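# Drop the towel in the pedal bin, lid closed

## Task

Get the towel inside the pedal bin, then leave the bin so its lid falls shut (closed with the towel inside).

## Robot and tools

Robot: two arms, left_arm and right_arm, each with a parallel two-finger gripper, viewed by two fixed head cameras (cam_head_left, cam_head_right) on a bar behind the arms and one camera per wrist (cam_left_wrist, cam_right_wrist). Base roots in the scene frame: left_arm about (-0.037, +0.334, +0.011) m, right_arm about (-0.010, -0.310, +0.015) m.

Frame: the scene frame has its origin at table-top height, halfway between the two nominal bases; +x points out over the table, +y toward the left_arm side, +z up. Arm names do not match image sides. A gripper's fingers extend along its own +z and close along its own y. end_effector_position is the point between the finger pads, just under 1 cm behind the tips. Reported positions and orientations may be wrong by a few centimetres, more when the arm reaches far.

Row layout (shared by execute_actions and move): one flat list of 14 numbers, each in [-1, 1]. First seven are left_arm: dx, dy, dz, rx, ry, rz, opening; next seven are the same for right_arm. Both arms always appear. dx..rz are offsets, not poses: they count from that arm's Hand target at the moment the action or move begins, along scene axes, with rotation about the Hand target position. Scale: 1.0 = 0.6 m for dx, dy, dz and 180 degrees for rotation; rx, ry, rz form a single rotation vector. Sending the same offset again moves the arm further. Six zeros re-command the current Hand target. The opening is absolute: +1 fully open (about 87 mm between pads), +0.5 about 69 mm, 0 about 43 mm, -0.5 about 18 mm, -1 closed. Writing 0 for the opening is a real command, so repeat the current value to leave a gripper unchanged.

execute_actions(actions, cameras): actions is a list of actions; each action is a list of at most 15 rows, one per 1/30 s step; a short action repeats its final row until 15 steps pass. All rows of an action count from the same starting Hand target. cameras picks named cameras, ["all"] or []; by default images come only when actions is empty. An empty actions list gives a full status report with images.

move(target, speed, blend, opening_speed, blocking, cameras): drives each gripper on a straight line toward an offset target, either one 14-number row or up to 15 rows, every row counted from the same starting Hand targets. speed is the path top speed in m/s (0.002 to 2.9, default 0.25; turning up to twice that in rad/s), one value or one per target. blend (metres) rounds corners in a list; 0 stops at each target. opening_speed (0.2 or more, scale units per second) ramps the fingers. blocking=false returns after about 0.5 s while the move continues. A move lasts at least 0.5 s and is cut off at 10 s. Paths ignore obstacles and the other arm; grippers lag and may overshoot speed, especially with a nearly straight arm. Avoid paths near an arm's own base. The extra 'move:' line reports the ending (done, off_target, moving, held, fault) and any limits (paced = pose clipped, held = steps withheld). done means at rest within 10 mm and 2 degrees; it says nothing about contact.

wait(seconds 0 to 10, cameras): lets time pass with last commands held; a running move keeps going. stop(cameras): brakes a running move. zoom_image(camera, region [x0, y0, x1, y1] in pixels, max 504x504): enlarges part of a camera's newest image. read_manual: licence text only. finished_scene(scene): ends the current scene with its number; irreversible. The goal must hold without the robot touching anything.

Images: head cameras 504x504, wrist cameras 672x504; calibration is given but may be off by a few degrees and millimetres.

Results: Hand target is the last commanded pose after clipping, and the base for the next offsets. Grippers often stop short of it; resend the shortfall as an offset. Orientation commands are clipped to 40 degrees from the measured one per step. Friction and weight can leave the gripper low, short or tilted, so check pose after each move. grip_measured reads the finger position on the command scale; to grip, command about 0.04 below the reading at first contact. Joint torques include the arm's weight; joint velocities may be listed as within noise. Watch Motor temperatures: MOTOR HOT appears at 75 °C, a fault folds the arm at 90 °C. Avoid holding loads or stretching for long.

Avoid: dropping the towel or knocking things off the table, releasing objects while moving, fast impacts with the bin, table or stand, long hard pushes (an arm blocked by something keeps pushing until commanded back past it), and any contact between the two arms or grippers, which the clearance check does not prevent.

Each tool is called after "Emit:" as name([rows], argument=value, ...), one row to a line, values as JSON.

## Session

Emit:
execute_actions(actions=[])

Scene clock: 0.00 s.
left_arm: end_effector_position=(+0.3649, +0.3127, +0.0789) grip_measured=+0.996 end_effector_quat_wxyz=(+0.600, +0.035, +0.798, +0.046) | right_arm: end_effector_position=(+0.3832, -0.3305, +0.0875) grip_measured=+1.000 end_effector_quat_wxyz=(+0.619, +0.055, +0.781, -0.056)
Joint positions: left_arm=[-0.101 1.583 0.421 0.879 -0.158 0.075 0.998] | right_arm=[0.039 1.565 0.361 0.971 0.179 0.023 1]
Joint velocities: within noise
Joint torques (N m): no reading
Motor temperatures (°C): left_arm=[24 26 29 31 24 26 26] | right_arm=[26 27 26 29 25 26 25]
Heat: left arm: 31 °C; right arm: 29 °C.
Hand target: left_arm +0.3680, +0.3123, +0.0853; +0.607, +0.033, +0.793, +0.046 | right_arm +0.3873, -0.3305, +0.0965; +0.630, +0.056, +0.773, -0.055
Tool commands: left_gripper/opening=+1.0 right_gripper/opening=+1.0
camera_calibration:
cam_left_wrist: T_world_to_cam=[[0.0161037, -0.994758, -0.10098, 0.310315], [-0.912611, 0.0266392, -0.40796, 0.37926], [0.408511, 0.0987256, -0.907398, 0.0348447], [0, 0, 0, 1]] pos_world=[0.326885, 0.295145, 0.217676]
cam_right_wrist: T_world_to_cam=[[-0.169258, -0.985512, 0.0108658, -0.263678], [-0.871686, 0.144546, -0.468263, 0.443307], [0.459908, -0.0887286, -0.883522, 0.0154454], [0, 0, 0, 1]] pos_world=[0.334692, -0.322565, 0.224096]

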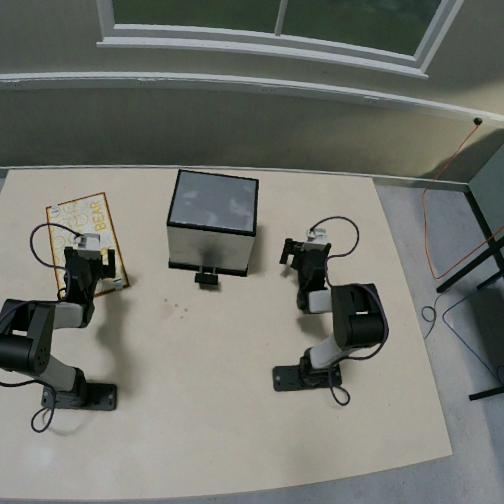

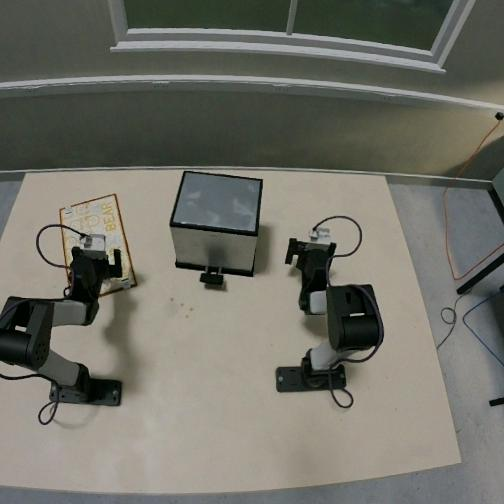

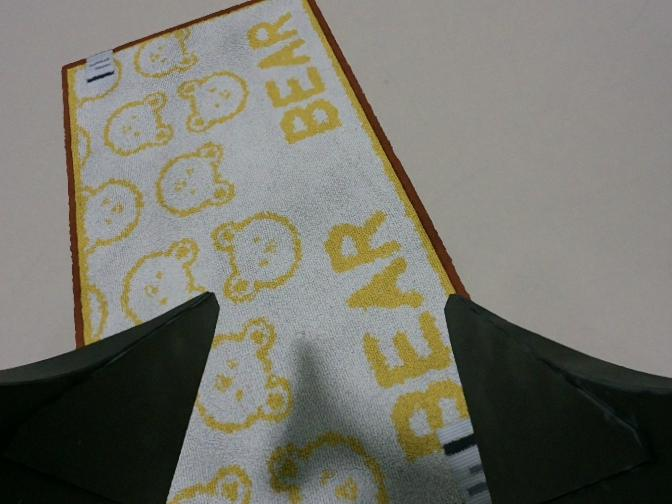

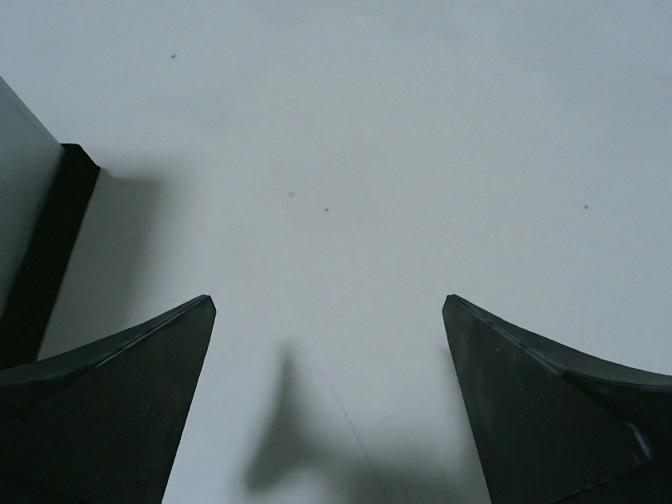

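Emit:
move([
  [0.03,0.03,0.12,0,0.333,0,1,-0.24,0.02,0.12,0,0.333,0,-1],
  [0.125,0.059,0.05,0,0.36,0,1,-0.2,0.49,0.08,0,0.36,0,-1],
], blend=0.02, cameras=["all"])

Scene clock: 11.90 s.
left_arm: end_effector_position=(+0.4427, +0.3482, +0.1160) grip_measured=+0.996 end_effector_quat_wxyz=(+0.092, +0.048, +0.994, +0.029) | right_arm: end_effector_position=(+0.2770, -0.0779, +0.1859) grip_measured=-0.981 end_effector_quat_wxyz=(+0.176, +0.087, +0.975, -0.107)
Joint positions: left_arm=[0.031 2.582 2.765 -1.566 -0.049 0.103 0.998] | right_arm=[0.799 2.008 2.041 -1.537 0.41 0.949 0.009]
Joint torques (N m): left_arm=[0.5 -12.1 6.53 0.69 0.33 0.23] | right_arm=[3.58 -1.05 3.34 1.17 -1.18 -0.86]
Heat: left arm: 32 °C; right arm: 31 °C.
Hand target: left_arm +0.4429, +0.3479, +0.1152; +0.088, +0.053, +0.995, +0.021 | right_arm +0.2673, -0.0364, +0.1446; +0.118, +0.018, +0.990, -0.076
Off the commanded pose: left_arm 0.001 m, 1 deg | right_arm 0.059 m, 11 deg.
move: off_target (right_arm)
camera_calibration:
cam_left_wrist: T_world_to_cam=[[-0.0696262, -0.994813, -0.0741606, 0.382944], [-0.775684, 0.00724418, 0.63108, 0.28996], [-0.627269, 0.101465, -0.772164, 0.475046], [0, 0, 0, 1]] pos_world=[0.549562, 0.330657, 0.212225]
cam_right_wrist: T_world_to_cam=[[-0.221876, -0.957519, 0.184197, -0.0491589], [-0.847391, 0.282805, 0.449387, 0.19385], [-0.482389, -0.0563793, -0.874141, 0.43544], [0, 0, 0, 1]] pos_world=[0.363411, -0.0773426, 0.302577]

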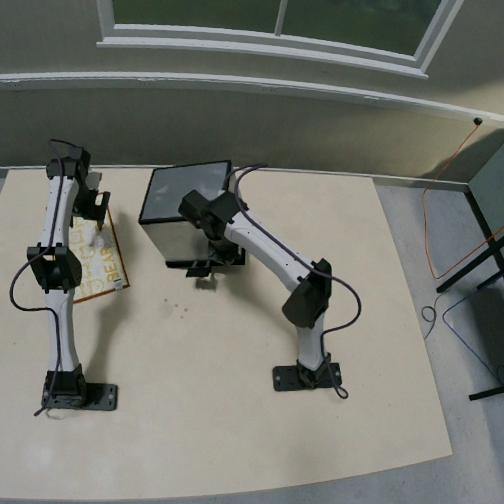

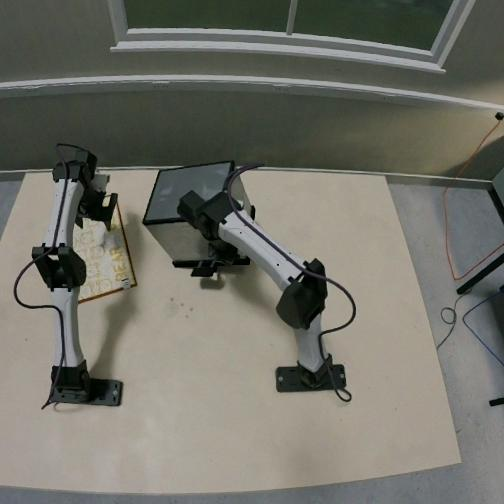

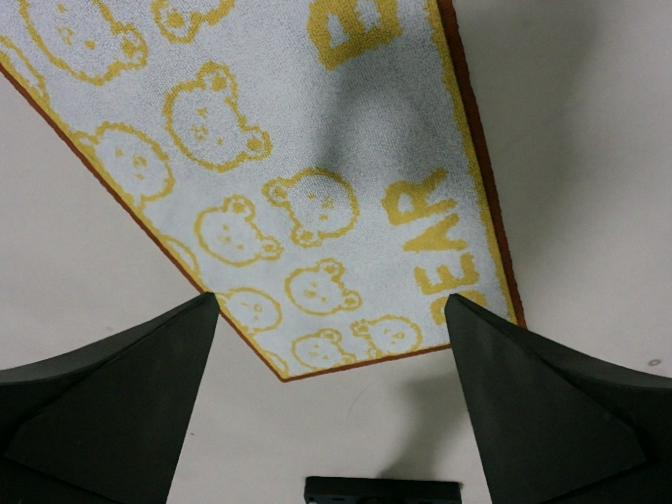

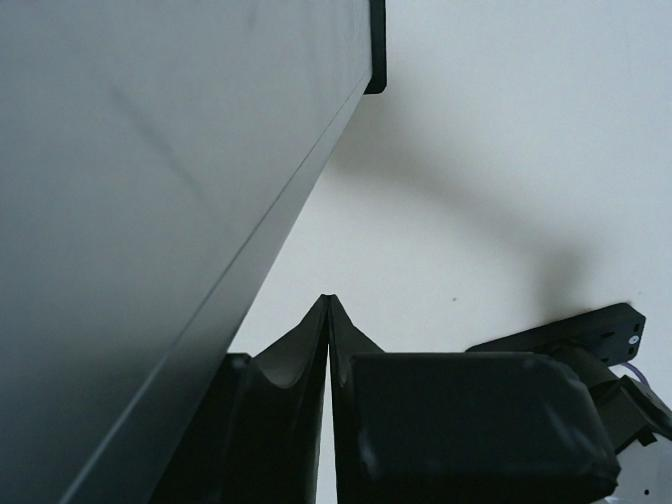

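Emit:
move(target=[0,0.033,-0.15,0,0,0,1,-0.12,-0.25,0.13,0,-0.26,0,-1], cameras=["cam_left_wrist","cam_head_left"])

Emit:
move(target=[0,0,-0.038,0,0,0,1,0,0,0,0,0,0,-1], speed=0.06, cameras=["cam_left_wrist","cam_right_wrist","cam_head_left"])

Scene clock: 16.93 s.
left_arm: end_effector_position=(+0.4322, +0.3650, +0.0163) grip_measured=+0.996 end_effector_quat_wxyz=(+0.058, +0.051, +0.997, +0.021) | right_arm: end_effector_position=(+0.1944, -0.1880, +0.2213) grip_measured=-0.981 end_effector_quat_wxyz=(+0.494, +0.041, +0.866, -0.068)
Joint positions: left_arm=[0.07 2.487 2.18 -1.145 -0.031 0.145 0.998] | right_arm=[1.11 1.051 1.029 -1.091 0.975 0.944 0.009]
Joint torques (N m): left_arm=[0.68 -15.66 4.42 1.07 0.25 0.15] | right_arm=[0.7 -1.89 4.96 1.04 0.59 0.07]
Motor temperatures (°C): left_arm=[24 32 31 32 24 26 26] | right_arm=[26 28 28 31 25 27 25]
Heat: left arm: 32 °C; right arm: 31 °C.
Hand target: left_arm +0.4429, +0.3676, +0.0252; +0.088, +0.053, +0.995, +0.021 | right_arm +0.1953, -0.1864, +0.2227; +0.502, +0.047, +0.862, -0.063
Off the commanded pose: left_arm 0.014 m, 3 deg | right_arm 0.002 m, 1 deg.
move: off_target (left_arm)
camera_calibration:
cam_left_wrist: T_world_to_cam=[[-0.079447, -0.995275, -0.0558242, 0.395598], [-0.729811, 0.0199275, 0.683359, 0.319341], [-0.679017, 0.0950319, -0.727945, 0.413794], [0, 0, 0, 1]] pos_world=[0.545461, 0.348042, 0.105079]
Images, in order (width x height): cam_head_left 504x504, cam_left_wrist 672x504.

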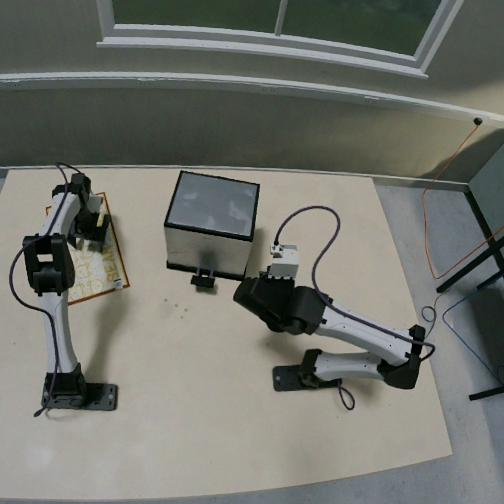

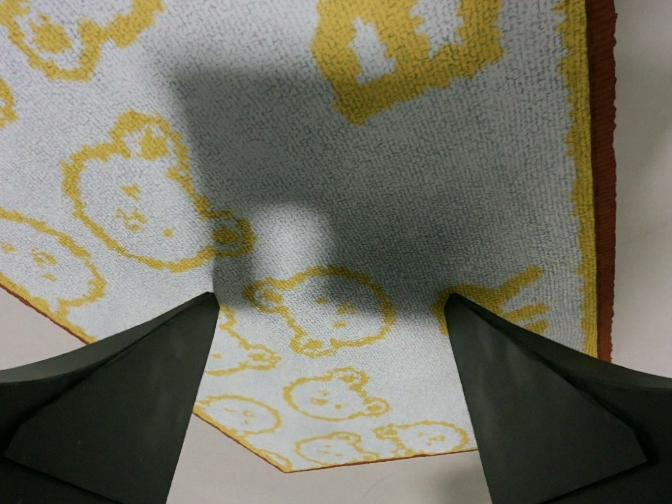

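Scene clock: 17.77 s.
left_arm: end_effector_position=(+0.4324, +0.3629, +0.0138) grip_measured=+0.996 end_effector_quat_wxyz=(+0.069, +0.051, +0.996, +0.013) | right_arm: end_effector_position=(+0.1944, -0.1881, +0.2214) grip_measured=-0.981 end_effector_quat_wxyz=(+0.494, +0.041, +0.866, -0.068)
Joint positions: left_arm=[0.072 2.46 2.122 -1.094 -0.014 0.145 0.998] | right_arm=[1.11 1.051 1.029 -1.091 0.976 0.944 0.009]
Joint torques (N m): left_arm=[0.32 -12.03 3.33 1.33 0.04 0.12] | right_arm=[0.7 -1.92 4.94 1.05 0.6 0.06]
Heat: left arm: 32 °C; right arm: 31 °C.
Hand target: left_arm +0.4430, +0.3677, +0.0024; +0.088, +0.053, +0.995, +0.021 | right_arm +0.1953, -0.1864, +0.2226; +0.501, +0.047, +0.862, -0.063
Off the commanded pose: left_arm 0.016 m, 2 deg | right_arm 0.002 m, 1 deg.
move: off_target (left_arm)
camera_calibration:
cam_left_wrist: T_world_to_cam=[[-0.0794937, -0.995973, -0.0414476, 0.3935], [-0.743882, 0.0315923, 0.667563, 0.323267], [-0.663566, 0.0838992, -0.743398, 0.409812], [0, 0, 0, 1]] pos_world=[0.543691, 0.34732, 0.105162]
cam_right_wrist: T_world_to_cam=[[-0.154806, -0.985167, 0.0740373, -0.173457], [-0.97243, 0.138717, -0.187448, 0.277258], [0.174398, -0.101014, -0.97948, 0.307613], [0, 0, 0, 1]] pos_world=[0.189115, -0.178271, 0.366115]
Images, in order (width x height): cam_head_left 504x504, cam_left_wrist 672x504, cam_right_wrist 672x504.

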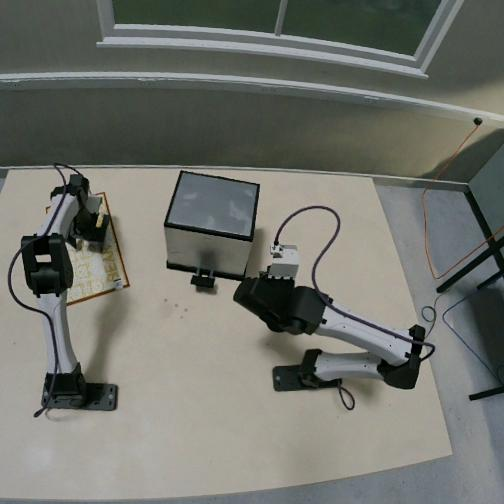

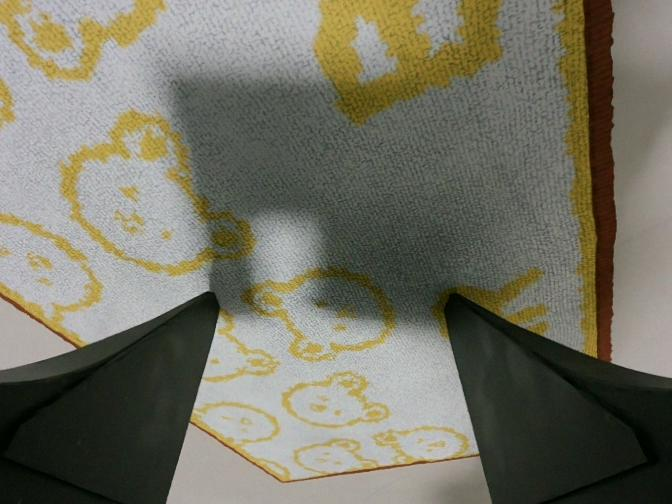

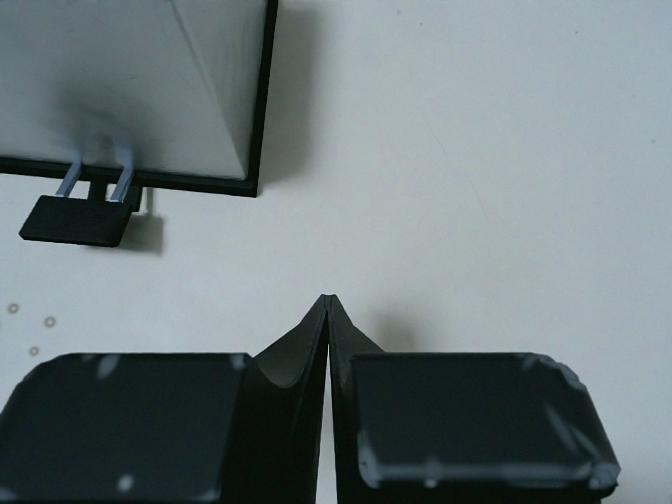

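Emit:
move(target=[0,0,0,0,0,0,-1,0.16,0.29,-0.2,0,0,0,-1], opening_speed=1.5, cameras=["cam_left_wrist","cam_right_wrist"])

Emit:
move(target=[0,0,0.25,0,0,0,-1,0,0,0,0,0,0,-1], cameras=["cam_left_wrist","cam_head_left"])

Scene clock: 20.90 s.
left_arm: end_effector_position=(+0.4415, +0.3610, +0.0136) grip_measured=-0.616 end_effector_quat_wxyz=(+0.087, +0.052, +0.995, +0.010) | right_arm: end_effector_position=(+0.2840, -0.0192, +0.0946) grip_measured=-0.981 end_effector_quat_wxyz=(+0.495, +0.039, +0.865, -0.073)
Joint positions: left_arm=[0.07 2.46 2.122 -1.058 -0.005 0.145 0.192] | right_arm=[1.106 1.857 1.223 -0.478 0.981 0.933 0.009]
Joint torques (N m): left_arm=[0.72 -12.11 3.17 1.1 -0.03 0.18] | right_arm=[-0.72 -7.46 7.54 1.05 0.44 -0.11]
Heat: left arm: 33 °C; right arm: 31 °C.
Hand target: left_arm +0.4429, +0.3676, +0.0024; +0.088, +0.053, +0.995, +0.021 | right_arm +0.2913, -0.0124, +0.1026; +0.502, +0.047, +0.862, -0.063
Off the commanded pose: left_arm 0.013 m, 1 deg | right_arm 0.013 m, 2 deg.
move: off_target (left_arm, right_arm)
camera_calibration:
cam_left_wrist: T_world_to_cam=[[-0.0809067, -0.996024, -0.0372818, 0.392959], [-0.767482, 0.0383897, 0.63992, 0.338576], [-0.635945, 0.080387, -0.767537, 0.405381], [0, 0, 0, 1]] pos_world=[0.549444, 0.345812, 0.109133]
cam_right_wrist: T_world_to_cam=[[-0.155664, -0.984147, 0.0849895, 0.0154464], [-0.971861, 0.137185, -0.191483, 0.317338], [0.176788, -0.112405, -0.977809, 0.183823], [0, 0, 0, 1]] pos_world=[0.278316, -0.00766977, 0.239196]
Images, in order (width x height): cam_left_wrist 672x504, cam_right_wrist 672x504.

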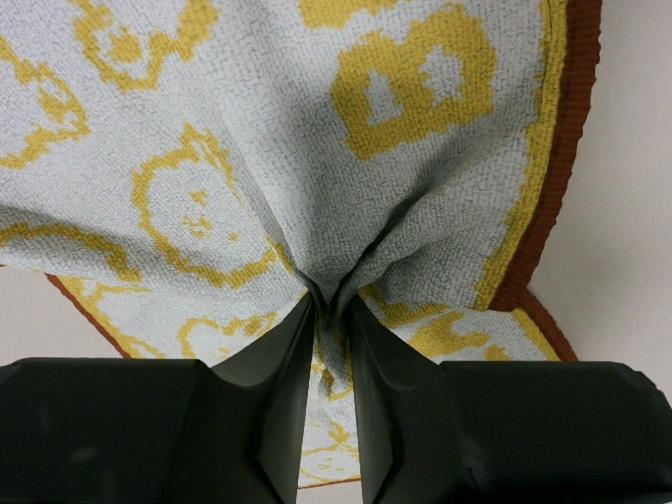

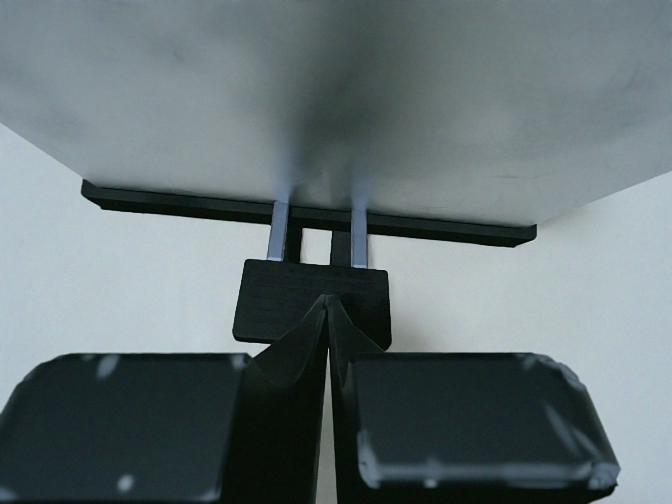

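Scene clock: 22.37 s.
left_arm: end_effector_position=(+0.4442, +0.3613, +0.1517) grip_measured=-0.616 end_effector_quat_wxyz=(+0.135, +0.051, +0.989, +0.015) | right_arm: end_effector_position=(+0.2840, -0.0191, +0.0946) grip_measured=-0.981 end_effector_quat_wxyz=(+0.495, +0.039, +0.865, -0.073)
Joint positions: left_arm=[0.07 2.522 2.801 -1.576 -0.006 0.146 0.192] | right_arm=[1.106 1.857 1.223 -0.478 0.981 0.933 0.009]
Joint torques (N m): left_arm=[0.72 -12.38 5.48 0.8 -0.07 0.21] | right_arm=[-0.69 -7.45 7.54 1.05 0.45 -0.13]
Heat: left arm: 34 °C; right arm: 31 °C.
Hand target: left_arm +0.4429, +0.3676, +0.1524; +0.088, +0.053, +0.995, +0.021 | right_arm +0.2913, -0.0124, +0.1026; +0.501, +0.047, +0.862, -0.063
Off the commanded pose: left_arm 0.006 m, 6 deg | right_arm 0.013 m, 2 deg.
joint sent to its limit (left arm) — joint 4 (wrist pitch), lower limit. The joint targets are off in orientation, not in position.
move: off_target (left_arm, right_arm)
camera_calibration:
cam_left_wrist: T_world_to_cam=[[-0.0769055, -0.995793, -0.0498207, 0.398588], [-0.826354, 0.0357013, 0.562018, 0.2912], [-0.557875, 0.0843918, -0.825623, 0.485776], [0, 0, 0, 1]] pos_world=[0.542291, 0.345519, 0.257266]
Images, in order (width x height): cam_head_left 504x504, cam_left_wrist 672x504.

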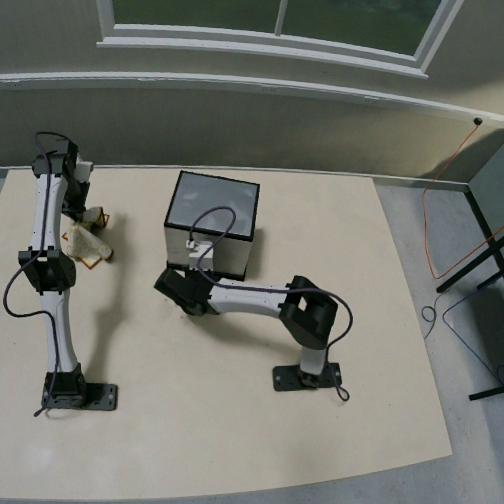

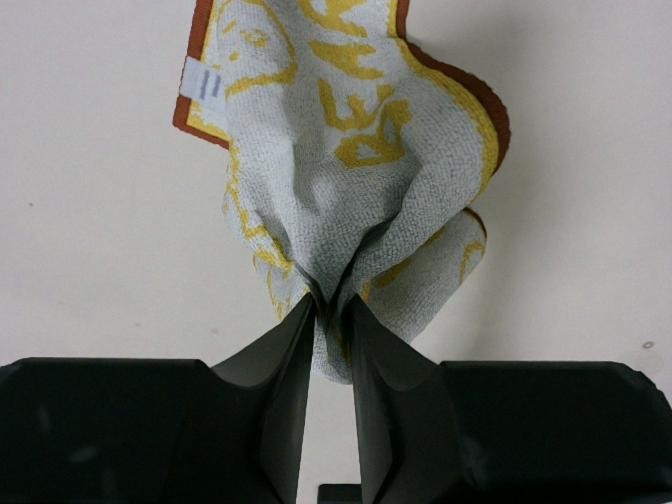

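Emit:
move([
  [-0.1,-0.05,0.3,-0.04,-0.12,-0.09,-1,0.008,0.004,-0.08,0,0,0,-1],
  [-0.15,-0.2,0.6,-0.076,-0.242,-0.185,-1,0.008,0.004,-0.15,0,0,0,-1],
], blend=0.03, cameras=["cam_left_wrist","cam_head_left","cam_head_right","cam_right_wrist"])

Scene clock: 27.33 s.
left_arm: end_effector_position=(+0.3568, +0.2511, +0.4978) grip_measured=-0.616 end_effector_quat_wxyz=(+0.584, +0.267, +0.762, -0.086) | right_arm: end_effector_position=(+0.3118, -0.0042, +0.0540) grip_measured=-0.981 end_effector_quat_wxyz=(+0.552, +0.092, +0.828, -0.043)
Joint positions: left_arm=[-0.044 1.871 2.856 -1.319 0.389 0.322 0.192] | right_arm=[1.091 1.997 1.129 -0.08 1.075 0.919 0.009]
Joint torques (N m): left_arm=[0.16 -7.1 3.74 2.09 0.44 -0.03] | right_arm=[-0.01 -4.79 2.63 0.58 -0.69 -0.06]
Heat: left arm: 35 °C; right arm: 31 °C.
Hand target: left_arm +0.3529, +0.2475, +0.5125; +0.452, +0.306, +0.832, -0.101 | right_arm +0.2962, -0.0101, +0.0126; +0.502, +0.047, +0.862, -0.063
Off the commanded pose: left_arm 0.016 m, 18 deg | right_arm 0.045 m, 9 deg.
elbow stopped short (left arm): the move would have taken joint 3 (elbow) straighter than the controller allows.
move: off_target (left_arm, right_arm)
camera_calibration:
cam_left_wrist: T_world_to_cam=[[-0.494238, -0.853215, -0.166593, 0.470664], [-0.76801, 0.518328, -0.376159, 0.353372], [0.407294, -0.0579672, -0.911456, 0.466088], [0, 0, 0, 1]] pos_world=[0.314178, 0.245432, 0.636152]
cam_right_wrist: T_world_to_cam=[[-0.215297, -0.975872, -0.0363379, 0.0631664], [-0.924873, 0.215707, -0.31318, 0.326781], [0.313462, -0.0338185, -0.948998, 0.0970793], [0, 0, 0, 1]] pos_world=[0.285399, -0.00556335, 0.196765]

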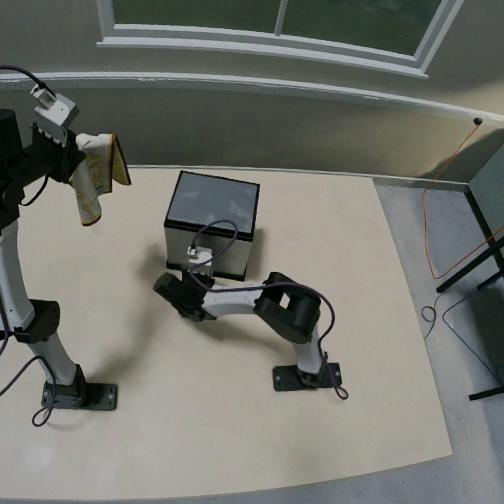

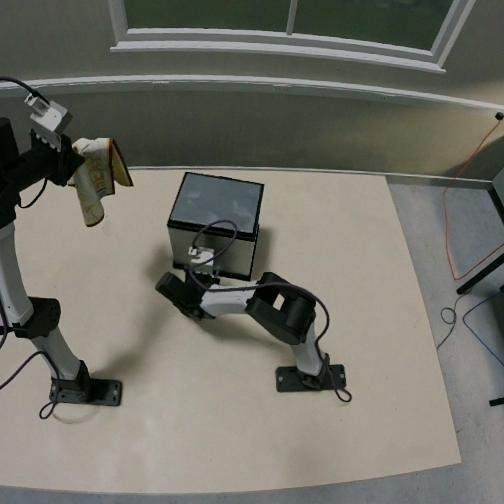

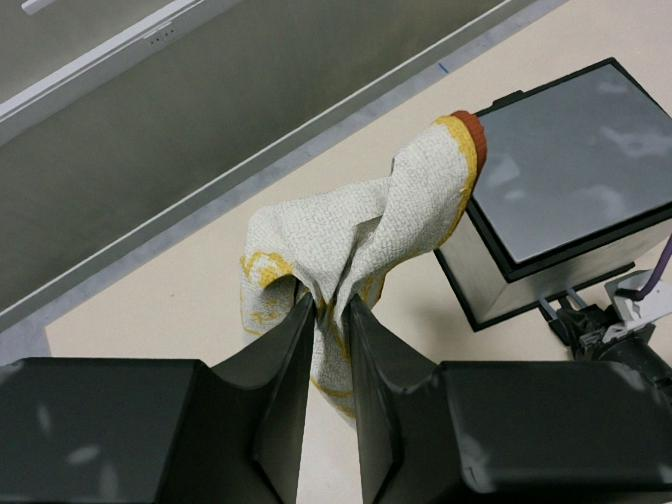

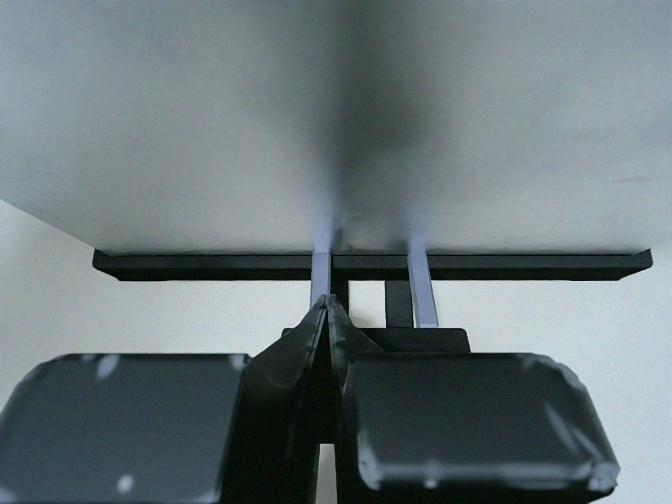

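Emit:
move([
  [0,0,0,0,0,0,-1,-0.044,-0.026,0.14,0,0.03,0,-1],
  [0,0,0,0,0,0,-1,-0.04,-0.026,-0.04,0,0.04,0,-1],
], cameras=["cam_head_left","cam_right_wrist"], speed=0.15)

Scene clock: 31.80 s.
left_arm: end_effector_position=(+0.3568, +0.2507, +0.4981) grip_measured=-0.616 end_effector_quat_wxyz=(+0.584, +0.267, +0.762, -0.087) | right_arm: end_effector_position=(+0.2881, -0.0241, +0.0339) grip_measured=-0.982 end_effector_quat_wxyz=(+0.508, +0.070, +0.856, -0.066)
Joint positions: left_arm=[-0.044 1.871 2.856 -1.318 0.392 0.32 0.192] | right_arm=[1.098 1.968 1.083 -0.217 1.009 0.985 0.009]
Joint torques (N m): left_arm=[0.13 -6.97 3.66 2.11 0.48 -0.08] | right_arm=[-0.51 -3.43 2.37 0.79 -1.02 0.11]
Heat: left arm: 35 °C; right arm: 30 °C.
Hand target: left_arm +0.3529, +0.2475, +0.5125; +0.452, +0.306, +0.832, -0.101 | right_arm +0.2720, -0.0257, -0.0116; +0.446, +0.042, +0.891, -0.066
Off the commanded pose: left_arm 0.015 m, 18 deg | right_arm 0.048 m, 9 deg.
elbow stopped short (left arm): the move would have taken joint 3 (elbow) straighter than the controller allows.
move: off_target (left_arm, right_arm)
camera_calibration:
cam_right_wrist: T_world_to_cam=[[-0.202348, -0.978604, 0.0372657, 0.0316329], [-0.957135, 0.189569, -0.21899, 0.308347], [0.20724, -0.0799803, -0.975015, 0.115117], [0, 0, 0, 1]] pos_world=[0.277674, -0.0182898, 0.178587]
Images, in order (width x height): cam_head_left 504x504, cam_right_wrist 672x504.

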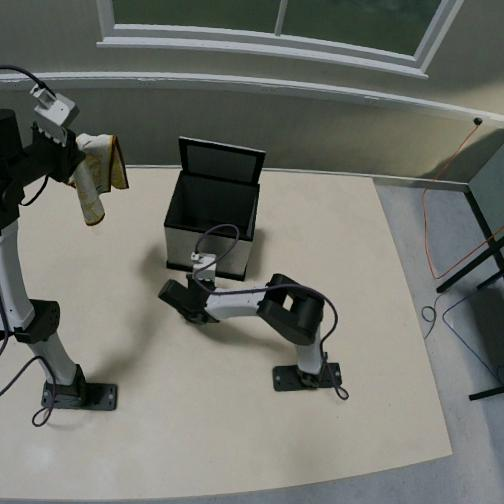

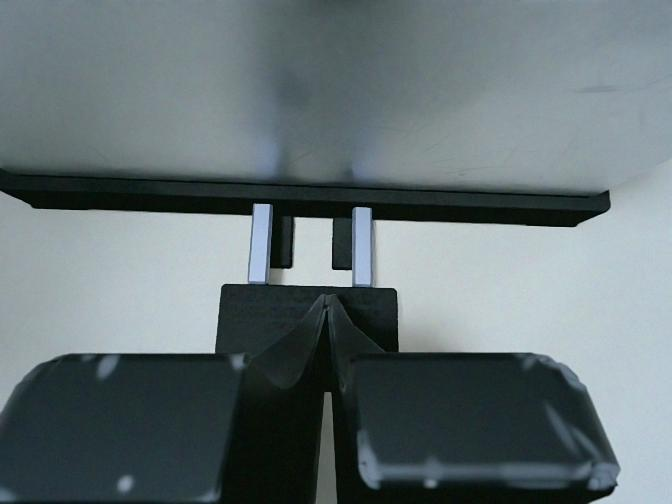

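Emit:
move(target=[0.11,-0.4875,-0.02,0,0,-0.06,-1,0,0,0,0,0,0,-1], cameras=["cam_head_left","cam_head_right","cam_left_wrist"])

Scene clock: 36.63 s.
left_arm: end_effector_position=(+0.4154, -0.0465, +0.4905) grip_measured=-0.616 end_effector_quat_wxyz=(+0.679, +0.316, +0.628, -0.209) | right_arm: end_effector_position=(+0.2881, -0.0239, +0.0340) grip_measured=-0.982 end_effector_quat_wxyz=(+0.508, +0.070, +0.856, -0.065)
Joint positions: left_arm=[-0.66 2.22 2.856 -0.624 0.076 0.166 0.192] | right_arm=[1.098 1.968 1.083 -0.217 1.009 0.985 0.009]
Joint torques (N m): left_arm=[0.28 -10.18 5.37 2.14 -0.05 -0.07] | right_arm=[-0.54 -3.45 2.36 0.79 -1.02 0.11]
Heat: left arm: 34 °C; right arm: 30 °C.
Hand target: left_arm +0.4190, -0.0448, +0.5006; +0.441, +0.383, +0.799, -0.143 | right_arm +0.2720, -0.0257, -0.0115; +0.446, +0.042, +0.891, -0.066
Off the commanded pose: left_arm 0.011 m, 35 deg | right_arm 0.048 m, 9 deg.
elbow stopped short (left arm): the move would have taken joint 3 (elbow) straighter than the controller allows.
move: off_target (left_arm, right_arm)
camera_calibration:
cam_left_wrist: T_world_to_cam=[[-0.675935, -0.721941, -0.148033, 0.316945], [-0.484582, 0.586734, -0.648786, 0.569143], [0.555241, -0.366803, -0.746434, 0.261572], [0, 0, 0, 1]] pos_world=[0.344796, -0.00917506, 0.611417]
Images, in order (width x height): cam_head_left 504x504, cam_head_right 504x504, cam_left_wrist 672x504.

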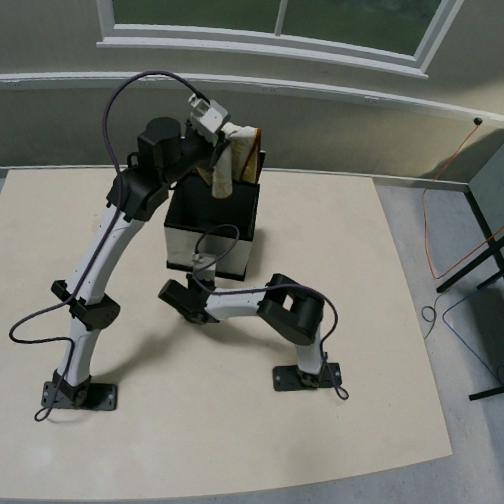

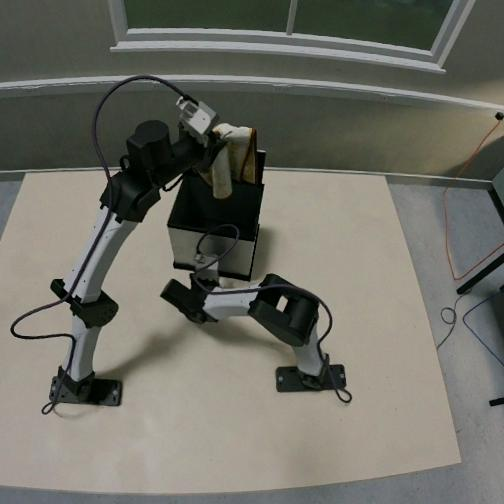

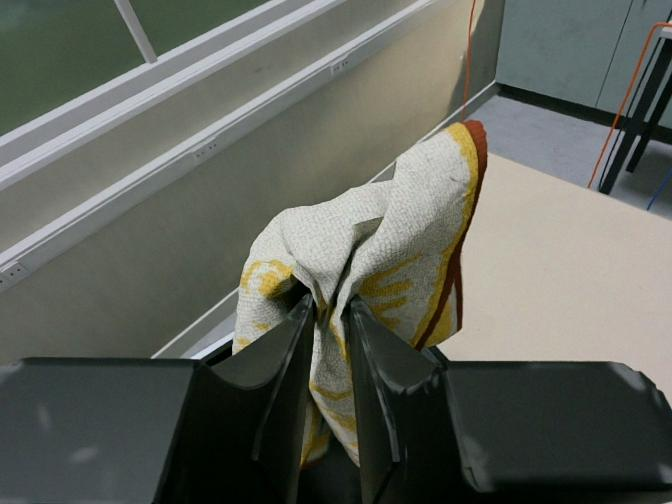

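Emit:
move(target=[-0.035,0.035,-0.16,0,0,0.1,-1,0,0,0,0,0,0,-1], cameras=["cam_head_left","cam_head_right","cam_left_wrist"])

Scene clock: 39.43 s.
left_arm: end_effector_position=(+0.3974, -0.0231, +0.4039) grip_measured=-0.616 end_effector_quat_wxyz=(+0.567, +0.251, +0.776, -0.116) | right_arm: end_effector_position=(+0.2881, -0.0239, +0.0340) grip_measured=-0.982 end_effector_quat_wxyz=(+0.508, +0.070, +0.856, -0.065)
Joint positions: left_arm=[-0.735 2.229 2.856 -0.972 -0.235 0.029 0.192] | right_arm=[1.098 1.968 1.083 -0.217 1.009 0.985 0.009]
Joint torques (N m): left_arm=[-0.32 -9.95 5.39 1.88 -0.15 -0.07] | right_arm=[-0.51 -3.45 2.35 0.79 -1.02 0.11]
Heat: left arm: 34 °C; right arm: 30 °C.
Hand target: left_arm +0.3981, -0.0238, +0.4044; +0.457, +0.253, +0.849, -0.072 | right_arm +0.2720, -0.0257, -0.0115; +0.446, +0.042, +0.891, -0.066
Off the commanded pose: left_arm 0.001 m, 16 deg | right_arm 0.048 m, 9 deg.
elbow stopped short (left arm): the move would have taken joint 3 (elbow) straighter than the controller allows.
move: off_target (left_arm, right_arm)
camera_calibration:
cam_left_wrist: T_world_to_cam=[[-0.508126, -0.856377, -0.091801, 0.216344], [-0.785964, 0.504639, -0.357211, 0.490553], [0.352234, -0.109356, -0.929501, 0.37615], [0, 0, 0, 1]] pos_world=[0.362995, -0.0211458, 0.544724]
Images, in order (width x height): cam_head_left 504x504, cam_head_right 504x504, cam_left_wrist 672x504.

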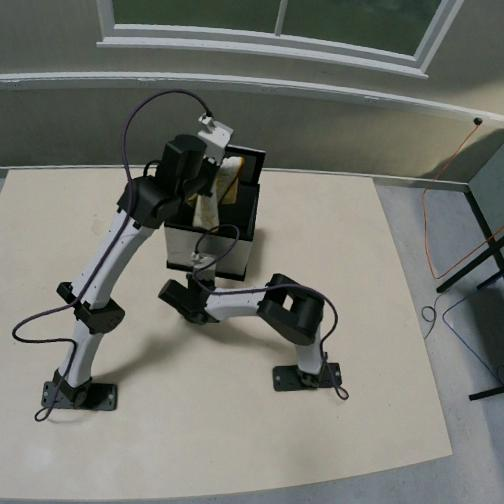

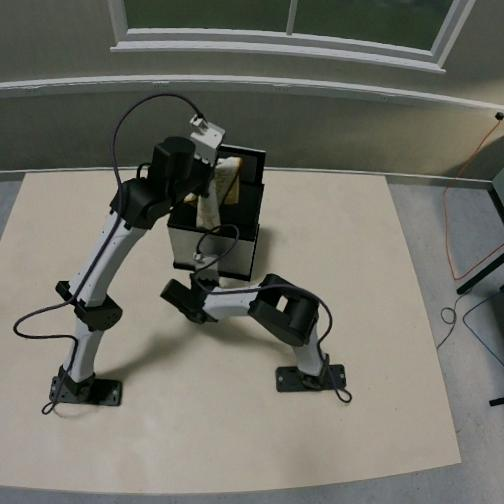

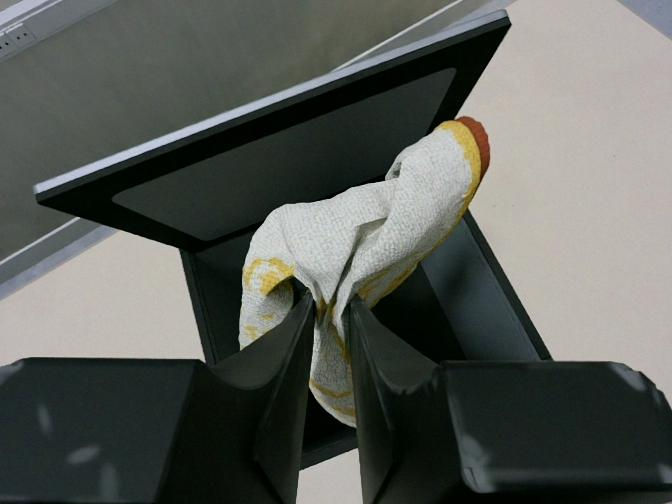

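Emit:
move(target=[0.012,0.035,-0.2,0,0,0,-1,0,0,0,0,0,0,-1], speed=0.2, cameras=["cam_head_left","cam_head_right","cam_left_wrist"])

Scene clock: 42.03 s.
left_arm: end_effector_position=(+0.4065, -0.0036, +0.2588) grip_measured=-0.616 end_effector_quat_wxyz=(+0.433, +0.266, +0.860, -0.053) | right_arm: end_effector_position=(+0.2881, -0.0239, +0.0340) grip_measured=-0.982 end_effector_quat_wxyz=(+0.508, +0.070, +0.856, -0.065)
Joint positions: left_arm=[-0.695 2.138 2.302 -0.854 -0.235 -0.013 0.192] | right_arm=[1.098 1.968 1.083 -0.217 1.009 0.985 0.009]
Joint torques (N m): left_arm=[0.43 -15.3 5.45 1.93 0.15 -0.13] | right_arm=[-0.53 -3.44 2.33 0.79 -1.02 0.11]
Heat: left arm: 35 °C; right arm: 30 °C.
Hand target: left_arm +0.4052, -0.0030, +0.2843; +0.457, +0.254, +0.849, -0.072 | right_arm +0.2720, -0.0257, -0.0115; +0.446, +0.042, +0.891, -0.066
Off the commanded pose: left_arm 0.026 m, 4 deg | right_arm 0.048 m, 9 deg.
move: off_target (left_arm, right_arm)
camera_calibration:
cam_left_wrist: T_world_to_cam=[[-0.486594, -0.863799, -0.130679, 0.225644], [-0.868944, 0.494009, -0.0298593, 0.385102], [0.0903493, 0.0990237, -0.990975, 0.363297], [0, 0, 0, 1]] pos_world=[0.411605, -0.0313077, 0.401004]
Images, in order (width x height): cam_head_left 504x504, cam_head_right 504x504, cam_left_wrist 672x504.

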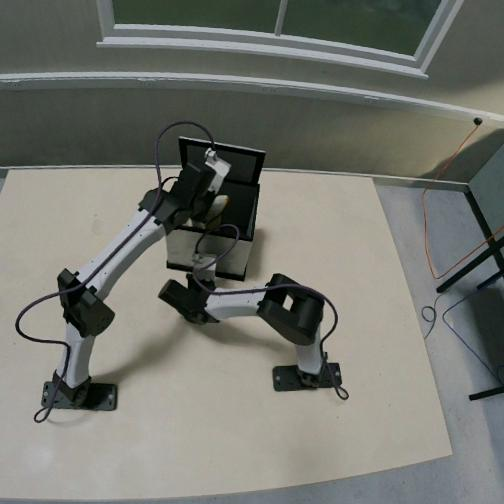

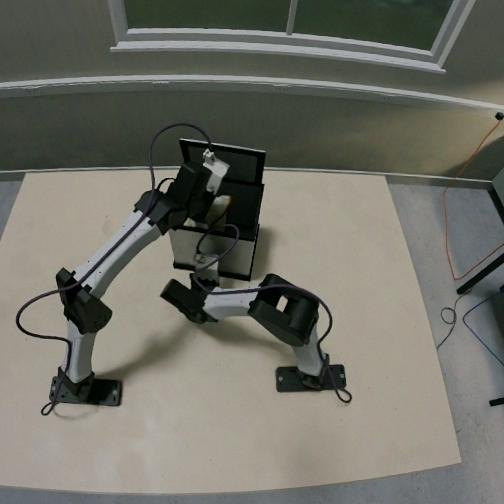

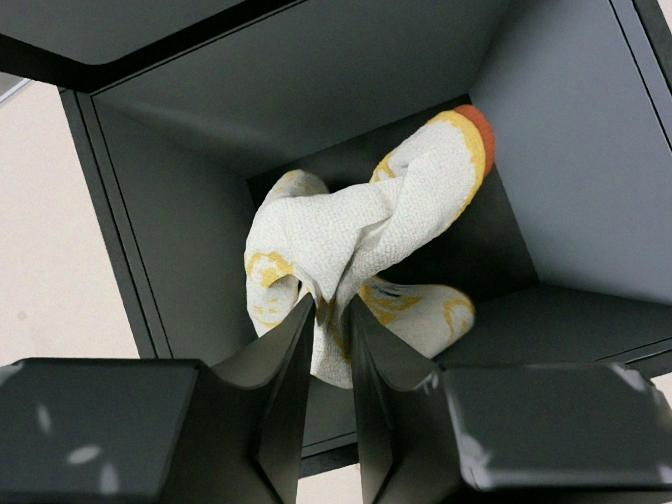

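Emit:
move(target=[0.02,0,-0.02,0,0,0,-1,0,0,0,0,0,0,-1], speed=0.1)

Emit:
move([
  [0,0,0,0,0,0,0.5,0,0,0,0,0,0,-1],
  [0,0,0.2,0,0,0,0.5,0,0,0,0,0,0,-1],
], opening_speed=1.2, cameras=["cam_head_left","cam_left_wrist"])

Scene clock: 44.00 s.
left_arm: end_effector_position=(+0.4162, -0.0017, +0.2599) grip_measured=-0.616 end_effector_quat_wxyz=(+0.444, +0.257, +0.856, -0.058) | right_arm: end_effector_position=(+0.2881, -0.0239, +0.0340) grip_measured=-0.982 end_effector_quat_wxyz=(+0.508, +0.070, +0.856, -0.065)
Joint positions: left_arm=[-0.679 2.138 2.288 -0.813 -0.227 -0.013 0.192] | right_arm=[1.098 1.968 1.083 -0.217 1.009 0.985 0.009]
Joint torques (N m): left_arm=[0.53 -13.11 5.3 1.85 0.22 0.04] | right_arm=[-0.55 -3.44 2.35 0.79 -1.02 0.12]
Heat: left arm: 36 °C; right arm: 30 °C.
Hand target: left_arm +0.4172, -0.0030, +0.2724; +0.457, +0.254, +0.849, -0.072 | right_arm +0.2720, -0.0257, -0.0115; +0.446, +0.042, +0.891, -0.066
Off the commanded pose: left_arm 0.012 m, 2 deg | right_arm 0.048 m, 9 deg.
move: off_target (left_arm, right_arm)

Scene clock: 46.57 s.
left_arm: end_effector_position=(+0.4186, -0.0035, +0.3853) grip_measured=+0.500 end_effector_quat_wxyz=(+0.551, +0.237, +0.794, -0.100) | right_arm: end_effector_position=(+0.2881, -0.0239, +0.0340) grip_measured=-0.982 end_effector_quat_wxyz=(+0.508, +0.070, +0.856, -0.065)
Joint positions: left_arm=[-0.679 2.256 2.859 -0.994 -0.221 0.019 0.75] | right_arm=[1.098 1.968 1.083 -0.217 1.009 0.985 0.009]
Joint torques (N m): left_arm=[0.29 -11.56 5.37 1.88 0.27 0.12] | right_arm=[-0.55 -3.43 2.35 0.79 -1.02 0.11]
Motor temperatures (°C): left_arm=[24 37 32 34 24 26 27] | right_arm=[26 29 28 30 25 26 25]
Heat: left arm: 37 °C; right arm: 30 °C.
Hand target: left_arm +0.4172, -0.0030, +0.3924; +0.457, +0.254, +0.849, -0.072 | right_arm +0.2720, -0.0257, -0.0115; +0.446, +0.042, +0.891, -0.066
Off the commanded pose: left_arm 0.007 m, 13 deg | right_arm 0.048 m, 9 deg.
elbow stopped short (left arm): the move would have taken joint 3 (elbow) straighter than the controller allows.
move: off_target (left_arm, right_arm)
camera_calibration:
cam_left_wrist: T_world_to_cam=[[-0.471922, -0.877185, -0.0885191, 0.225781], [-0.822623, 0.474224, -0.313693, 0.489211], [0.317144, -0.0752207, -0.945389, 0.37438], [0, 0, 0, 1]] pos_world=[0.390255, -0.0057822, 0.527383]
Images, in order (width x height): cam_head_left 504x504, cam_left_wrist 672x504.

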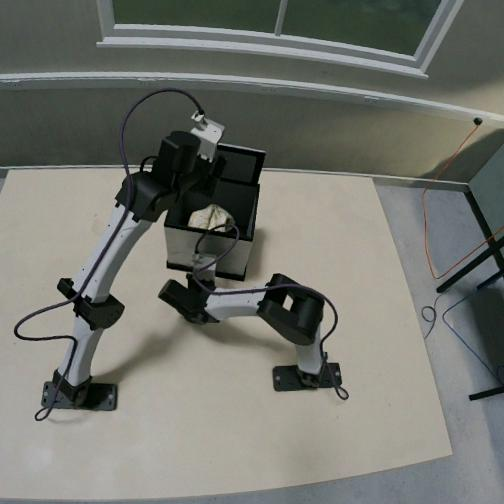

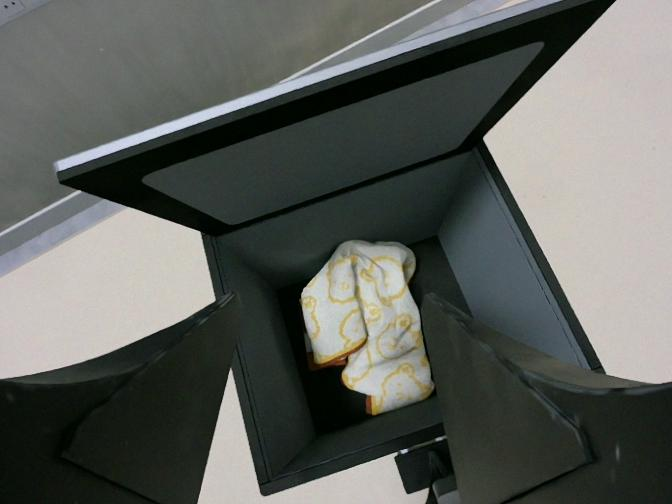

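Towel is in. Move left arm away, then release the pedal gently.

Emit:
move([
  [-0.06,0.1,0.1,0,0,0,0.5,0,0,0,0,0,0,-1],
  [-0.12,0.5,0.1,0,0,0,0.5,0,0,0,0,0,0,-1],
], blend=0.04)

Emit:
move(target=[0,0,0,0,0,0,0.5,-0.02,0,0.15,0,0,0,-1], speed=0.06)

Emit:
move(target=[0,0,0,0,0,0,0.5,-0.13,-0.1,0.12,0,0,0,-1], cameras=["cam_head_left","cam_head_right"])

Scene clock: 49.73 s.
left_arm: end_effector_position=(+0.3549, +0.2996, +0.4423) grip_measured=+0.500 end_effector_quat_wxyz=(+0.495, +0.233, +0.835, -0.064) | right_arm: end_effector_position=(+0.2881, -0.0239, +0.0340) grip_measured=-0.982 end_effector_quat_wxyz=(+0.508, +0.070, +0.856, -0.065)
Joint positions: left_arm=[0.069 1.92 2.859 -1.51 0.377 0.377 0.75] | right_arm=[1.098 1.968 1.083 -0.217 1.009 0.985 0.009]
Joint torques (N m): left_arm=[0.21 -8.55 3.47 1.65 0.52 0.2] | right_arm=[-0.53 -3.44 2.36 0.79 -1.02 0.11]
Heat: left arm: 37 °C; right arm: 30 °C.
Hand target: left_arm +0.3452, +0.2971, +0.4524; +0.457, +0.253, +0.849, -0.072 | right_arm +0.2720, -0.0257, -0.0115; +0.446, +0.042, +0.891, -0.066
Off the commanded pose: left_arm 0.014 m, 5 deg | right_arm 0.048 m, 9 deg.
elbow stopped short (left arm): the move would have taken joint 3 (elbow) straighter than the controller allows.
move: off_target (left_arm, right_arm)

Scene clock: 51.93 s.
left_arm: end_effector_position=(+0.3549, +0.2995, +0.4423) grip_measured=+0.500 end_effector_quat_wxyz=(+0.495, +0.233, +0.835, -0.064) | right_arm: end_effector_position=(+0.2602, -0.0332, +0.0703) grip_measured=-0.982 end_effector_quat_wxyz=(+0.444, +0.036, +0.892, -0.081)
Joint positions: left_arm=[0.069 1.92 2.859 -1.51 0.378 0.377 0.75] | right_arm=[1.112 1.849 1.182 -0.577 0.895 1.019 0.009]
Joint torques (N m): left_arm=[0.28 -8.5 3.54 1.65 0.5 0.14] | right_arm=[0.57 -8.65 6.56 0.71 0.35 0.06]
Heat: left arm: 37 °C; right arm: 30 °C.
Hand target: left_arm +0.3452, +0.2971, +0.4524; +0.457, +0.253, +0.849, -0.072 | right_arm +0.2601, -0.0257, +0.0785; +0.446, +0.043, +0.891, -0.066
Off the commanded pose: left_arm 0.014 m, 5 deg | right_arm 0.011 m, 2 deg.
elbow stopped short (left arm): the move would have taken joint 3 (elbow) straighter than the controller allows.
move: off_target (left_arm, right_arm)

Scene clock: 53.40 s.
left_arm: end_effector_position=(+0.3549, +0.2995, +0.4423) grip_measured=+0.500 end_effector_quat_wxyz=(+0.495, +0.233, +0.835, -0.064) | right_arm: end_effector_position=(+0.1812, -0.0892, +0.1436) grip_measured=-0.982 end_effector_quat_wxyz=(+0.438, +0.038, +0.895, -0.074)
Joint positions: left_arm=[0.069 1.92 2.859 -1.51 0.378 0.377 0.75] | right_arm=[1.274 1.503 1.122 -1.054 0.914 1.276 0.009]
Joint torques (N m): left_arm=[0.2 -8.49 3.71 1.6 0.49 0.19] | right_arm=[0.73 -5.18 6.53 0.39 0.63 0.09]
Heat: left arm: 37 °C; right arm: 30 °C.
Hand target: left_arm +0.3452, +0.2971, +0.4524; +0.457, +0.253, +0.849, -0.072 | right_arm +0.1821, -0.0856, +0.1506; +0.446, +0.043, +0.891, -0.066
Off the commanded pose: left_arm 0.014 m, 5 deg | right_arm 0.008 m, 1 deg.
elbow stopped short (left arm): the move would have taken joint 3 (elbow) straighter than the controller allows.
move: off_target (left_arm)
Images, in order (width x height): cam_head_left 504x504, cam_head_right 504x504.

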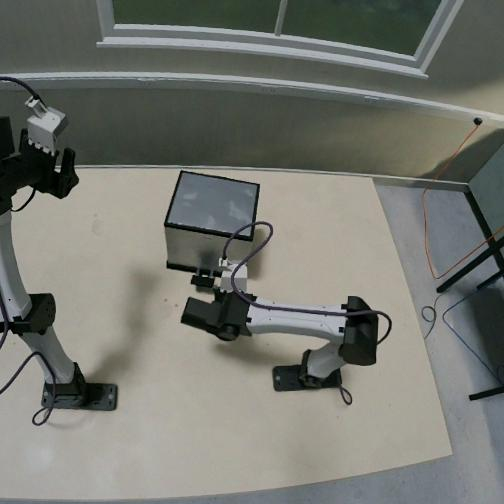

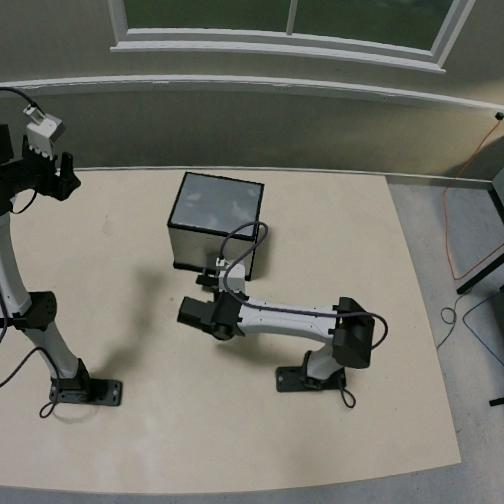

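Lid shut.

Emit:
finished_scene(scene=2)

The scene is finished: the task was done.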